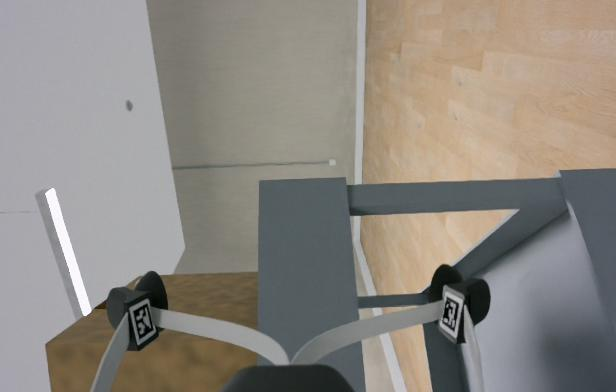

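>>> move(
  r1={"base":{"translate_m":0.165,"strafe_m":0.112},"pace":"slow","contact_limits":{"translate_m":0.2}},
  blocking=false,
)

>>> wait(
  seconds=3.5,
  cameras=["r1_wrist_camera", "r1_head_camera", "r2_head_left_camera"],
)

Scene clock: 2307.73 s.
move: r1 moving
r1.base_odometry: x=-1.253 y=+2.229 heading=+2.747
r1.turned_by_wheels: +0.000
r1.turned_by_imu: +0.000
r1.base_tilt: forward=-1.6 right=+1.2
r1.lidar_m: 0.60 0.45 0.40 0.68 0.69 0.81 3.68 0.81 0.93 1.75 2.18 2.60
r1.base_status: translate_m moving; strafe_m moving
r1.joint_positions: lift_m=+0.656 arm_m=+0.030 wrist_yaw_rad=+0.598 wrist_pitch_rad=+0.006 wrist_roll_rad=+1.570 gripper_m=+0.140
r1.joint_status: not commanded
r1.measured_speeds: translate_m=+0.045 strafe_m=+0.029 rotate_rad=+0.002 lift_m=+0.000 arm_m=+0.000 wrist_yaw_rad=+0.000 wrist_pitch_rad=+0.000 wrist_roll_rad=+0.000
r1.motor_effort: lift_m=+13(13) arm_m=+4(4) wheel_0=-2(5) wheel_1=+5(8) wheel_2=-5(7)
r1.servo_current: wrist_yaw_rad=46(72) wrist_pitch_rad=52(52) wrist_roll_rad=46(65) gripper_m=46(52)
r1.contact_limits: translate_m 0.2
r1.hand_pose: x=+0.4885 y=+0.0900 z=+0.8330 quat_wxyz=(+0.677, +0.675, +0.210, +0.206) (m; r1's base frame)
r1.wrist_depth_mm: - - - - - 1661 1138 / - - - - - 1661 1160 / - - - - - 1661 1160 / - - - 384 399 399 399 / - - - 357 - 1808 - / - 210 445 336 190 195 - / 362 349 353 143 - - -
r2: as last shown
r2.base_tilt: forward=-0.5 right=+0.1
r2.lidar_m: 0.53 0.49 0.25 0.27 4.46 4.33 2.27 1.61 1.52 1.58 1.57 1.42
r2.motor_effort: lift_m=+21(21) arm_m=-9(9) wheel_0=-3(4) wheel_1=-9(9) wheel_2=+20(21)
r2.servo_current: wrist_yaw_rad=52(65) wrist_pitch_rad=46(46) wrist_roll_rad=52(52) gripper_m=104(111)
r2.contact_limits: arm_m 0.2; translate_m 0.9
r2.wrist_depth_mm: 151 168 222 163 - - - / 152 169 223 165 - - - / 158 176 224 166 - - - / 156 170 234 166 - - - / 157 176 235 168 - - - / 154 169 186 167 176 - - / 161 152 213 - - - -
pictures: none

Scene clock: 2310.40 s.
earlier move: r1 done
r1.base_odometry: x=-1.435 y=+2.192 heading=+2.747
r1.turned_by_wheels: +0.000
r1.turned_by_imu: +0.000
r1.base_tilt: forward=-1.6 right=+1.3
r1.lidar_m: 0.39 0.25 0.25 0.62 0.62 0.72 3.90 0.98 1.13 2.15 2.24 2.71
r1.base_status: done
r1.joint_positions: lift_m=+0.656 arm_m=+0.030 wrist_yaw_rad=+0.598 wrist_pitch_rad=+0.006 wrist_roll_rad=+1.570 gripper_m=+0.140
r1.joint_status: not commanded
r1.measured_speeds: all 0
r1.motor_effort: lift_m=+13(13) arm_m=+3(4) wheel_0=-5(6) wheel_1=+2(8) wheel_2=-4(7)
r1.servo_current: wrist_yaw_rad=46(72) wrist_pitch_rad=46(52) wrist_roll_rad=52(78) gripper_m=46(52)
r1.contact_limits: translate_m 0.2
r1.hand_pose: x=+0.4885 y=+0.0900 z=+0.8330 quat_wxyz=(+0.677, +0.675, +0.210, +0.206) (m; r1's base frame)
r1.wrist_depth_mm: - - - - - 1708 1160 / - - - - - 1661 1182 / - - - - - 1708 1182 / - - - 209 214 216 1042 / - - - 194 198 1397 1138 / - 210 180 181 181 191 - / 317 303 271 147 170 - -
r2.base_odometry: x=-2.205 y=-2.100 heading=-1.332
r2.turned_by_wheels: +0.000
r2.turned_by_imu: +0.000
r2.base_tilt: forward=-0.5 right=+0.0
r2.lidar_m: 0.53 0.49 0.25 0.28 4.44 4.31 2.29 1.63 1.54 1.60 1.54 1.44
r2.base_status: not commanded
r2.joint_positions: lift_m=+0.780 arm_m=+0.165 wrist_yaw_rad=+0.007 wrist_pitch_rad=+0.002 wrist_roll_rad=+0.000 gripper_m=-0.029
r2.joint_status: not commanded
r2.measured_speeds: all 0
r2.motor_effort: lift_m=+21(21) arm_m=-9(10) wheel_0=-3(4) wheel_1=-9(9) wheel_2=+21(21)
r2.servo_current: wrist_yaw_rad=59(65) wrist_pitch_rad=39(46) wrist_roll_rad=33(59) gripper_m=104(111)
r2.contact_limits: arm_m 0.2; translate_m 0.9
r2.hand_pose: x=+0.6253 y=-0.0853 z=+0.9575 quat_wxyz=(+1.000, +0.000, +0.001, +0.004) (m; r2's base frame)
r2.wrist_depth_mm: 151 168 222 163 - - - / 152 169 223 165 - - - / 158 175 223 166 - - - / 154 169 234 166 - - - / 153 176 234 169 - - - / 153 169 186 167 176 - - / 161 152 213 - - - -
wait: 2.67 of 3.5 s (r1 has come to rest)
pictures: r1_head_camera, r1_wrist_camera, r2_head_left_camera
Images, in order (width x height): r1_head_camera 420x560, r1_wrist_camera 616x392, r2_head_left_camera 420x672.

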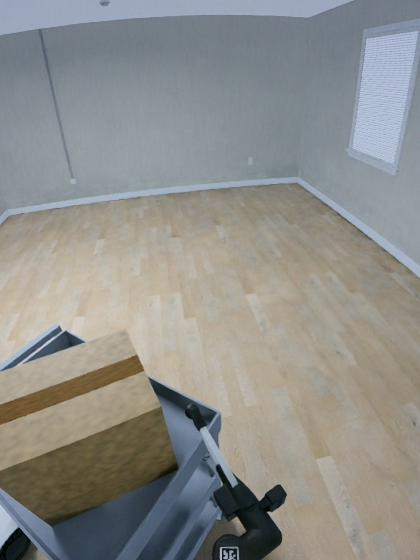

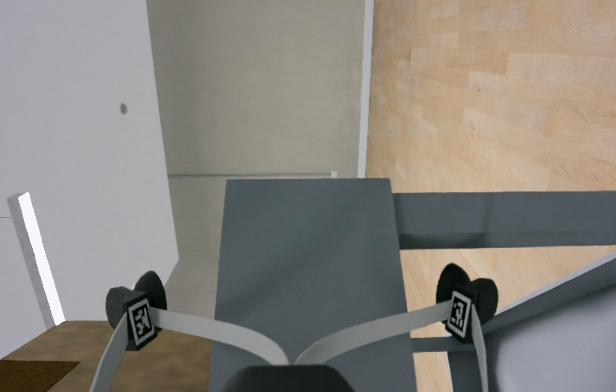

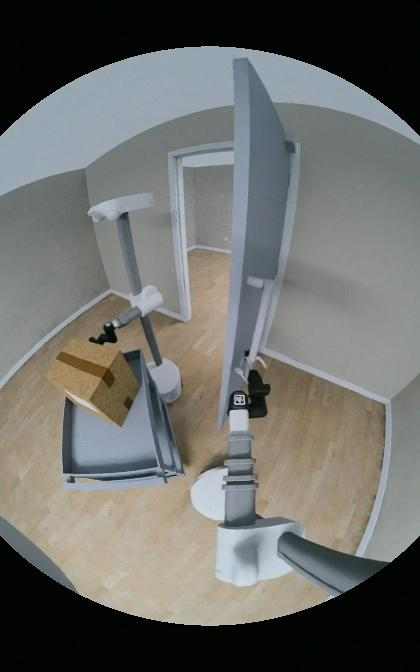

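>>> move(
  r1={"base":{"translate_m":0.012,"strafe_m":0.008},"pace":"slow","contact_limits":{"translate_m":0.2}},
  blocking=false,
)

>>> wait(
  seconds=1.2,
)

>>> move(
  r1={"joints":{"gripper_m":0.01}},
  blocking=false,
)

>>> wait(
  seconds=3,
  cameras=["r1_wrist_camera", "r2_head_left_camera"],
)

Scene clock: 2318.50 s.
move: r1 moving
r1.base_odometry: x=-1.447 y=+2.190 heading=+2.746
r1.turned_by_wheels: -0.001
r1.turned_by_imu: -0.001
r1.base_tilt: forward=-1.6 right=+1.3
r1.lidar_m: 0.36 0.26 0.25 0.61 0.61 0.73 3.91 1.00 1.14 2.15 2.24 2.72
r1.base_status: translate_m moving; strafe_m moving
r1.joint_positions: lift_m=+0.656 arm_m=+0.030 wrist_yaw_rad=+0.598 wrist_pitch_rad=+0.006 wrist_roll_rad=+1.570 gripper_m=+0.140
r1.joint_status: not commanded
r1.measured_speeds: translate_m=+0.021 strafe_m=+0.014 rotate_rad=+0.001 lift_m=+0.000 arm_m=+0.000 wrist_yaw_rad=+0.000 wrist_pitch_rad=+0.000 wrist_roll_rad=+0.000
r1.motor_effort: lift_m=+13(13) arm_m=+4(4) wheel_0=-6(9) wheel_1=+1(7) wheel_2=-6(8)
r1.servo_current: wrist_yaw_rad=59(59) wrist_pitch_rad=46(52) wrist_roll_rad=33(65) gripper_m=46(46)
r1.contact_limits: translate_m 0.2
r1.hand_pose: x=+0.4885 y=+0.0900 z=+0.8330 quat_wxyz=(+0.677, +0.675, +0.210, +0.206) (m; r1's base frame)
r1.wrist_depth_mm: - - - - - 1708 1182 / - - - - - 1661 1182 / - - - - - 1661 1182 / - - - 208 213 218 1025 / - - - 193 197 1366 1138 / - 210 179 180 180 190 - / 304 303 274 149 169 - -
r2: as last shown
r2.base_tilt: forward=-0.5 right=+0.1
r2.lidar_m: 0.53 0.48 0.25 0.25 4.46 4.34 2.27 1.61 1.53 1.57 1.55 1.39
r2.motor_effort: lift_m=+21(21) arm_m=-9(9) wheel_0=-3(4) wheel_1=-9(9) wheel_2=+21(21)
r2.servo_current: wrist_yaw_rad=46(65) wrist_pitch_rad=39(46) wrist_roll_rad=52(59) gripper_m=104(111)
r2.contact_limits: arm_m 0.2; translate_m 0.9
r2.wrist_depth_mm: 151 168 222 163 - - - / 153 169 222 164 - - - / 158 176 224 166 - - - / 154 169 234 166 - - - / 156 176 233 169 - - - / 154 169 186 167 176 - - / 158 152 213 - - - -
pictures: none

Scene clock: 2319.00 s.
earlier move: r1 done
r1.base_odometry: x=-1.449 y=+2.189 heading=+2.747
r1.turned_by_wheels: +0.000
r1.turned_by_imu: +0.001
r1.base_tilt: forward=-1.6 right=+1.3
r1.lidar_m: 0.40 0.27 0.25 0.62 0.60 0.73 3.92 1.01 1.13 2.21 2.25 2.71
r1.base_status: done
r1.joint_positions: lift_m=+0.656 arm_m=+0.030 wrist_yaw_rad=+0.598 wrist_pitch_rad=+0.006 wrist_roll_rad=+1.570 gripper_m=+0.140
r1.joint_status: not commanded
r1.measured_speeds: all 0
r1.motor_effort: lift_m=+13(13) arm_m=+4(4) wheel_0=-3(9) wheel_1=+2(7) wheel_2=-3(8)
r1.servo_current: wrist_yaw_rad=39(65) wrist_pitch_rad=52(52) wrist_roll_rad=59(65) gripper_m=39(46)
r1.contact_limits: translate_m 0.2
r1.hand_pose: x=+0.4885 y=+0.0900 z=+0.8330 quat_wxyz=(+0.677, +0.675, +0.210, +0.206) (m; r1's base frame)
r1.wrist_depth_mm: - - - - - 1661 1160 / - - - - - 1661 1160 / - - - - - 1708 1160 / - - - 213 216 221 1042 / - - - 197 204 231 1118 / - 206 183 183 183 191 - / 327 309 274 147 172 - -
r2.base_odometry: x=-2.205 y=-2.100 heading=-1.332
r2.turned_by_wheels: +0.000
r2.turned_by_imu: +0.000
r2.base_tilt: forward=-0.5 right=+0.1
r2.lidar_m: 0.53 0.47 0.25 0.25 4.44 4.32 2.31 1.60 1.53 1.59 1.57 1.45
r2.base_status: not commanded
r2.joint_positions: lift_m=+0.780 arm_m=+0.165 wrist_yaw_rad=+0.007 wrist_pitch_rad=+0.002 wrist_roll_rad=+0.000 gripper_m=-0.029
r2.joint_status: not commanded
r2.measured_speeds: all 0
r2.motor_effort: lift_m=+21(21) arm_m=-9(9) wheel_0=-3(4) wheel_1=-9(9) wheel_2=+20(21)
r2.servo_current: wrist_yaw_rad=52(65) wrist_pitch_rad=33(46) wrist_roll_rad=59(59) gripper_m=104(111)
r2.contact_limits: arm_m 0.2; translate_m 0.9
r2.hand_pose: x=+0.6253 y=-0.0853 z=+0.9575 quat_wxyz=(+1.000, +0.000, +0.001, +0.004) (m; r2's base frame)
r2.wrist_depth_mm: 152 168 222 164 - - - / 152 169 223 164 - - - / 158 175 224 166 - - - / 154 170 234 166 - - - / 156 176 235 168 - - - / 155 169 185 167 177 - - / 161 152 213 - - - -
wait: 0.50 of 1.2 s (r1 has come to rest)
pictures: none

Scene clock: 2319.50 s.
move: r1 moving
r1.base_odometry: x=-1.449 y=+2.189 heading=+2.747
r1.turned_by_wheels: +0.000
r1.turned_by_imu: +0.000
r1.base_tilt: forward=-1.6 right=+1.3
r1.lidar_m: 0.36 0.25 0.25 0.63 0.61 0.72 3.92 1.00 1.13 2.18 2.25 2.71
r1.base_status: not commanded
r1.joint_positions: lift_m=+0.656 arm_m=+0.030 wrist_yaw_rad=+0.598 wrist_pitch_rad=+0.006 wrist_roll_rad=+1.570 gripper_m=+0.129
r1.joint_status: gripper_m moving
r1.measured_speeds: all 0
r1.motor_effort: lift_m=+13(13) arm_m=+4(4) wheel_0=-3(3) wheel_1=+2(2) wheel_2=-3(3)
r1.servo_current: wrist_yaw_rad=52(59) wrist_pitch_rad=39(52) wrist_roll_rad=59(65) gripper_m=104(104)
r1.contact_limits: translate_m 0.2
r1.hand_pose: x=+0.4885 y=+0.0900 z=+0.8330 quat_wxyz=(+0.677, +0.675, +0.210, +0.206) (m; r1's base frame)
r1.wrist_depth_mm: - - - - - 1661 1182 / - - - - - 1661 1205 / - - - - - 1661 1160 / - - - 213 217 1397 1042 / - - - 198 204 229 1138 / - 211 183 183 186 195 - / 327 310 274 145 172 723 -
r2: as last shown
r2.base_tilt: forward=-0.6 right=+0.1
r2.lidar_m: 0.53 0.46 0.25 0.25 4.49 4.32 2.26 1.61 1.52 1.59 1.56 1.40
r2.motor_effort: lift_m=+21(21) arm_m=-9(9) wheel_0=-4(4) wheel_1=-8(9) wheel_2=+20(21)
r2.servo_current: wrist_yaw_rad=52(65) wrist_pitch_rad=33(46) wrist_roll_rad=39(52) gripper_m=111(111)
r2.contact_limits: arm_m 0.2; translate_m 0.9
r2.wrist_depth_mm: 151 168 222 163 - - - / 152 169 223 164 - - - / 158 176 224 166 - - - / 155 169 234 166 - - - / 156 176 234 168 - - - / 155 169 185 167 176 - - / 161 152 214 - - - -
pictures: none

Scene clock: 2321.23 s.
earlier move: r1 done
r1.base_odometry: x=-1.449 y=+2.189 heading=+2.747
r1.turned_by_wheels: +0.000
r1.turned_by_imu: +0.000
r1.base_tilt: forward=-1.6 right=+1.3
r1.lidar_m: 0.37 0.26 0.25 0.62 0.61 0.74 3.91 1.01 1.15 2.15 2.24 2.72
r1.base_status: not commanded
r1.joint_positions: lift_m=+0.656 arm_m=+0.030 wrist_yaw_rad=+0.598 wrist_pitch_rad=+0.010 wrist_roll_rad=+1.570 gripper_m=+0.011
r1.joint_status: all done
r1.measured_speeds: all 0
r1.motor_effort: lift_m=+16(16) arm_m=+4(4) wheel_0=-2(3) wheel_1=+2(2) wheel_2=-2(3)
r1.servo_current: wrist_yaw_rad=52(65) wrist_pitch_rad=52(65) wrist_roll_rad=59(72) gripper_m=104(260)
r1.contact_limits: translate_m 0.2
r1.hand_pose: x=+0.4885 y=+0.0900 z=+0.8316 quat_wxyz=(+0.677, +0.675, +0.211, +0.205) (m; r1's base frame)
r1.wrist_depth_mm: - - - - - 1618 1160 / - - - - - 1618 1160 / - - - - - 1661 1182 / - - - 200 206 1430 1042 / - - 188 186 192 216 379 / - - 178 174 176 466 - / 320 167 162 165 160 169 -
r2.base_odometry: x=-2.205 y=-2.100 heading=-1.332
r2.turned_by_wheels: +0.000
r2.turned_by_imu: +0.000
r2.base_tilt: forward=-0.6 right=+0.1
r2.lidar_m: 0.53 0.47 0.25 0.25 4.45 4.31 2.26 1.62 1.53 1.60 1.55 1.45
r2.base_status: not commanded
r2.joint_positions: lift_m=+0.780 arm_m=+0.165 wrist_yaw_rad=+0.007 wrist_pitch_rad=+0.002 wrist_roll_rad=+0.000 gripper_m=-0.029
r2.joint_status: not commanded
r2.measured_speeds: all 0
r2.motor_effort: lift_m=+21(21) arm_m=-9(10) wheel_0=-3(4) wheel_1=-9(9) wheel_2=+20(21)
r2.servo_current: wrist_yaw_rad=59(72) wrist_pitch_rad=39(46) wrist_roll_rad=46(59) gripper_m=98(111)
r2.contact_limits: arm_m 0.2; translate_m 0.9
r2.hand_pose: x=+0.6253 y=-0.0853 z=+0.9575 quat_wxyz=(+1.000, +0.000, +0.001, +0.004) (m; r2's base frame)
r2.wrist_depth_mm: 151 168 222 163 - - - / 152 168 222 165 - - - / 158 176 224 165 - - - / 154 170 235 166 - - - / 156 176 234 168 - - - / 155 169 186 167 176 - - / 161 152 213 - - - -
wait: 1.73 of 3 s (r1 has come to rest)
pictures: r1_wrist_camera, r2_head_left_camera
Images, in order (width x height): r1_wrist_camera 616x392, r2_head_left_camera 420x672.

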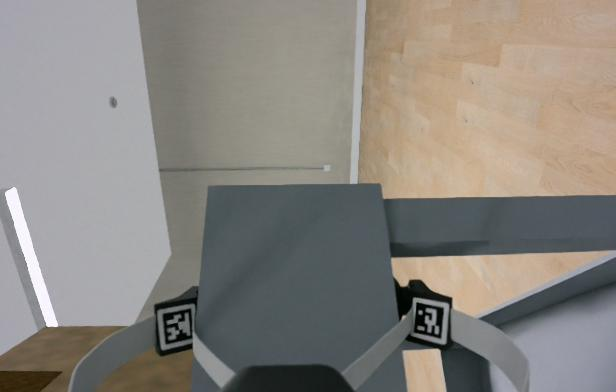

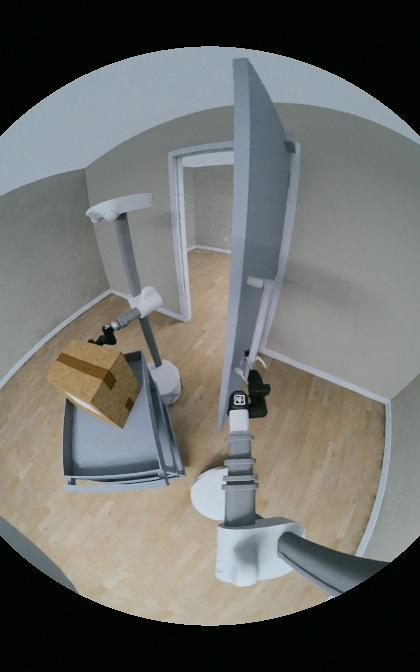

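>>> move(
  r1={"base":{"translate_m":-0.343,"strafe_m":-0.071},"pace":"slow","contact_limits":{"translate_m":0.6}},
  blocking=false,
)

>>> wait(
  seconds=2.5,
  cameras=["r1_wrist_camera", "r2_head_left_camera"],
)

>>> wait(
  seconds=4,
  cameras=["r1_wrist_camera", "r2_head_left_camera", "r1_head_camera"],
)

Scene clock: 2349.20 s.
move: r1 moving
r1.base_odometry: x=-1.437 y=+2.187 heading=+2.747
r1.turned_by_wheels: +0.000
r1.turned_by_imu: +0.000
r1.base_tilt: forward=-1.6 right=+1.3
r1.lidar_m: 0.36 0.27 0.25 0.59 0.59 0.73 3.90 0.99 1.14 2.20 2.25 2.71
r1.base_status: translate_m moving; strafe_m moving
r1.joint_positions: lift_m=+0.656 arm_m=+0.030 wrist_yaw_rad=+0.598 wrist_pitch_rad=+0.010 wrist_roll_rad=+1.570 gripper_m=+0.011
r1.joint_status: not commanded
r1.measured_speeds: translate_m=-0.049 strafe_m=-0.010 rotate_rad=+0.000 lift_m=+0.000 arm_m=+0.000 wrist_yaw_rad=+0.000 wrist_pitch_rad=+0.000 wrist_roll_rad=+0.000
r1.motor_effort: lift_m=+16(16) arm_m=+1(4) wheel_0=-4(4) wheel_1=-6(7) wheel_2=+8(8)
r1.servo_current: wrist_yaw_rad=46(59) wrist_pitch_rad=59(59) wrist_roll_rad=59(65) gripper_m=98(98)
r1.contact_limits: translate_m 0.6
r1.hand_pose: x=+0.4885 y=+0.0900 z=+0.8316 quat_wxyz=(+0.677, +0.675, +0.211, +0.205) (m; r1's base frame)
r1.wrist_depth_mm: - - - - - 1537 1138 / - - - - - 1661 1160 / - - - - - 1618 1182 / - - - 197 203 1397 1025 / - - 186 187 191 218 397 / - - 177 174 176 172 - / 312 167 161 165 160 169 -
r2: as last shown
r2.base_tilt: forward=-0.6 right=+0.0
r2.lidar_m: 0.53 0.46 0.26 0.25 4.46 4.34 2.28 1.64 1.53 1.60 1.59 1.42
r2.motor_effort: lift_m=+21(21) arm_m=-10(10) wheel_0=-4(4) wheel_1=-9(9) wheel_2=+21(21)
r2.servo_current: wrist_yaw_rad=59(59) wrist_pitch_rad=39(46) wrist_roll_rad=46(52) gripper_m=111(111)
r2.contact_limits: arm_m 0.2; translate_m 0.9
r2.wrist_depth_mm: 151 168 222 163 - - - / 152 169 223 165 - - - / 158 176 224 166 - - - / 154 170 234 165 - - - / 156 176 234 168 - - - / 153 169 186 167 176 - - / 158 152 213 - - - -
pictures: none

Scene clock: 2351.70 s.
earlier move: r1 moving
r1.base_odometry: x=-1.203 y=+2.142 heading=+2.747
r1.turned_by_wheels: +0.001
r1.turned_by_imu: +0.001
r1.base_tilt: forward=-1.6 right=+1.3
r1.lidar_m: 0.40 0.38 0.36 0.60 0.61 0.71 3.63 0.79 0.85 1.63 2.24 2.74
r1.base_status: translate_m moving; strafe_m moving
r1.joint_positions: lift_m=+0.656 arm_m=+0.030 wrist_yaw_rad=+0.602 wrist_pitch_rad=+0.010 wrist_roll_rad=+1.570 gripper_m=+0.011
r1.joint_status: not commanded
r1.measured_speeds: translate_m=-0.098 strafe_m=-0.021 rotate_rad=+0.002 lift_m=+0.000 arm_m=+0.000 wrist_yaw_rad=+0.000 wrist_pitch_rad=+0.000 wrist_roll_rad=+0.000
r1.motor_effort: lift_m=+17(17) arm_m=-4(4) wheel_0=-1(6) wheel_1=-4(8) wheel_2=+7(9)
r1.servo_current: wrist_yaw_rad=52(72) wrist_pitch_rad=65(65) wrist_roll_rad=39(65) gripper_m=98(104)
r1.contact_limits: translate_m 0.6
r1.hand_pose: x=+0.4880 y=+0.0914 z=+0.8313 quat_wxyz=(+0.676, +0.674, +0.213, +0.206) (m; r1's base frame)
r1.wrist_depth_mm: - - - - - 1576 1138 / - - - - - 1576 1138 / - - - - - 1661 1138 / - - - 182 - 1430 1078 / - 384 180 181 182 190 - / 314 315 177 179 180 170 - / 273 173 176 178 173 166 -
r2.base_odometry: x=-2.205 y=-2.100 heading=-1.332
r2.turned_by_wheels: +0.000
r2.turned_by_imu: +0.000
r2.base_tilt: forward=-0.5 right=+0.1
r2.lidar_m: 0.52 0.43 0.30 0.35 4.48 4.34 2.28 1.60 1.54 1.61 1.56 1.43
r2.base_status: not commanded
r2.joint_positions: lift_m=+0.780 arm_m=+0.165 wrist_yaw_rad=+0.007 wrist_pitch_rad=+0.002 wrist_roll_rad=+0.000 gripper_m=-0.029
r2.joint_status: not commanded
r2.measured_speeds: all 0
r2.motor_effort: lift_m=+21(21) arm_m=-9(10) wheel_0=-4(4) wheel_1=-8(9) wheel_2=+20(21)
r2.servo_current: wrist_yaw_rad=46(72) wrist_pitch_rad=39(46) wrist_roll_rad=52(65) gripper_m=98(111)
r2.contact_limits: arm_m 0.2; translate_m 0.9
r2.hand_pose: x=+0.6253 y=-0.0853 z=+0.9575 quat_wxyz=(+1.000, +0.000, +0.001, +0.004) (m; r2's base frame)
r2.wrist_depth_mm: 151 168 223 163 - - - / 153 169 222 165 - - - / 158 175 224 166 - - - / 156 170 235 166 - - - / 158 176 234 167 - - - / 155 169 186 167 176 - - / 162 152 213 - - - -
wait: 2.50 s; no rest
pictures: r1_wrist_camera, r2_head_left_camera
Images, in order (width x height): r1_wrist_camera 616x392, r2_head_left_camera 420x672.

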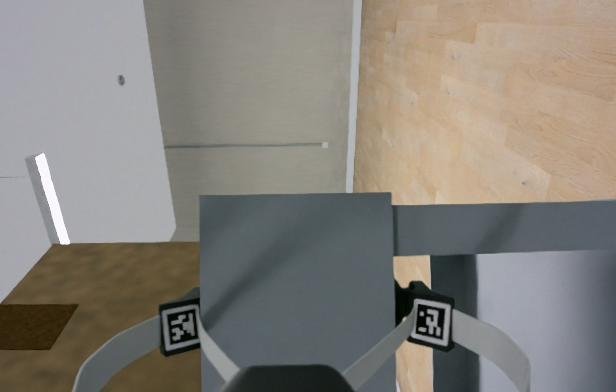

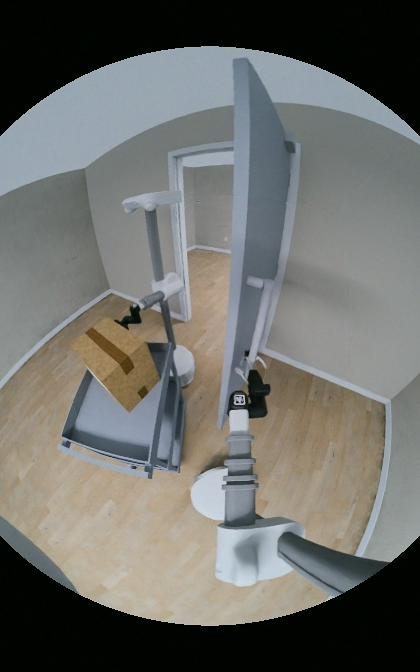

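Scene clock: 2353.47 s.
earlier move: r1 done
r1.base_odometry: x=-1.105 y=+2.123 heading=+2.747
r1.turned_by_wheels: +0.000
r1.turned_by_imu: +0.000
r1.base_tilt: forward=-1.6 right=+1.3
r1.lidar_m: 0.44 0.38 0.43 0.59 0.59 0.69 3.55 0.69 0.72 1.39 2.25 2.71
r1.base_status: done
r1.joint_positions: lift_m=+0.656 arm_m=+0.030 wrist_yaw_rad=+0.602 wrist_pitch_rad=+0.010 wrist_roll_rad=+1.570 gripper_m=+0.011
r1.joint_status: not commanded
r1.measured_speeds: all 0
r1.motor_effort: lift_m=+17(17) arm_m=-4(4) wheel_0=+0(6) wheel_1=-2(8) wheel_2=+3(9)
r1.servo_current: wrist_yaw_rad=33(72) wrist_pitch_rad=59(72) wrist_roll_rad=52(65) gripper_m=91(104)
r1.contact_limits: translate_m 0.6
r1.hand_pose: x=+0.4880 y=+0.0914 z=+0.8313 quat_wxyz=(+0.676, +0.674, +0.213, +0.206) (m; r1's base frame)
r1.wrist_depth_mm: - - - - - 1618 1138 / - - - - - 1618 1138 / - - - - - 1618 1160 / - - 387 200 198 195 - / 349 349 177 177 180 187 188 / 298 301 179 180 181 170 - / 266 173 180 181 146 165 -
r2.base_odometry: x=-2.205 y=-2.100 heading=-1.332
r2.turned_by_wheels: +0.000
r2.turned_by_imu: +0.000
r2.base_tilt: forward=-0.6 right=+0.1
r2.lidar_m: 0.53 0.47 0.35 0.59 4.44 4.31 2.30 1.61 1.53 1.56 1.56 1.42
r2.base_status: not commanded
r2.joint_positions: lift_m=+0.780 arm_m=+0.165 wrist_yaw_rad=+0.007 wrist_pitch_rad=+0.002 wrist_roll_rad=+0.000 gripper_m=-0.029
r2.joint_status: not commanded
r2.measured_speeds: all 0
r2.motor_effort: lift_m=+21(21) arm_m=-9(10) wheel_0=-3(4) wheel_1=-9(9) wheel_2=+20(21)
r2.servo_current: wrist_yaw_rad=65(72) wrist_pitch_rad=39(46) wrist_roll_rad=52(65) gripper_m=111(111)
r2.contact_limits: arm_m 0.2; translate_m 0.9
r2.hand_pose: x=+0.6253 y=-0.0853 z=+0.9575 quat_wxyz=(+1.000, +0.000, +0.001, +0.004) (m; r2's base frame)
r2.wrist_depth_mm: 151 168 223 163 - - - / 152 169 222 165 - - - / 158 175 224 166 - - - / 155 170 233 166 - - - / 157 176 234 168 - - - / 154 169 186 167 176 - - / 158 152 214 - - - -
wait: 1.77 of 4 s (r1 has come to rest)
pictures: r1_head_camera, r1_wrist_camera, r2_head_left_camera
Images, in order (width x height): r1_head_camera 420x560, r1_wrist_camera 616x392, r2_head_left_camera 420x672.

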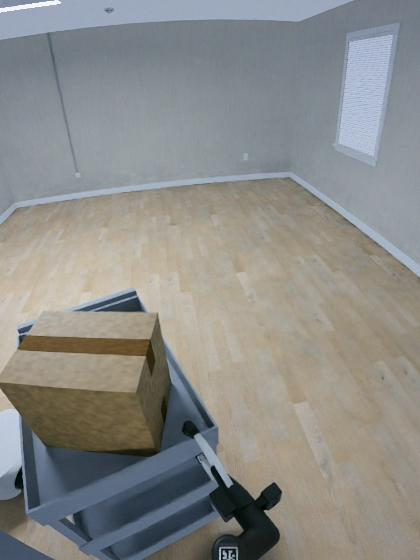

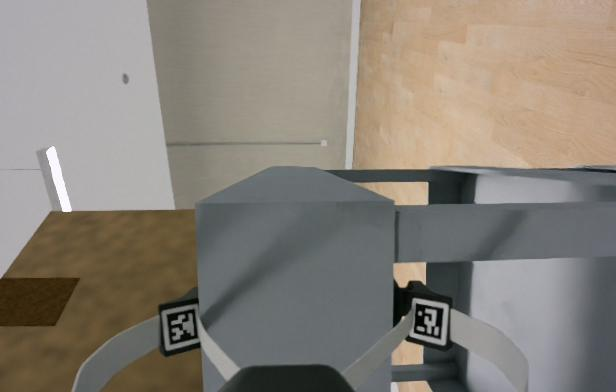

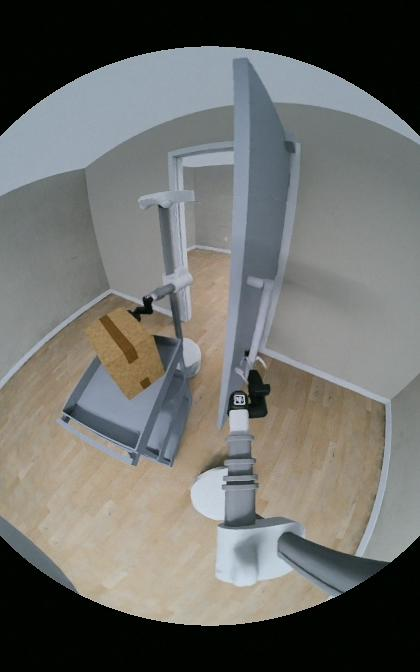

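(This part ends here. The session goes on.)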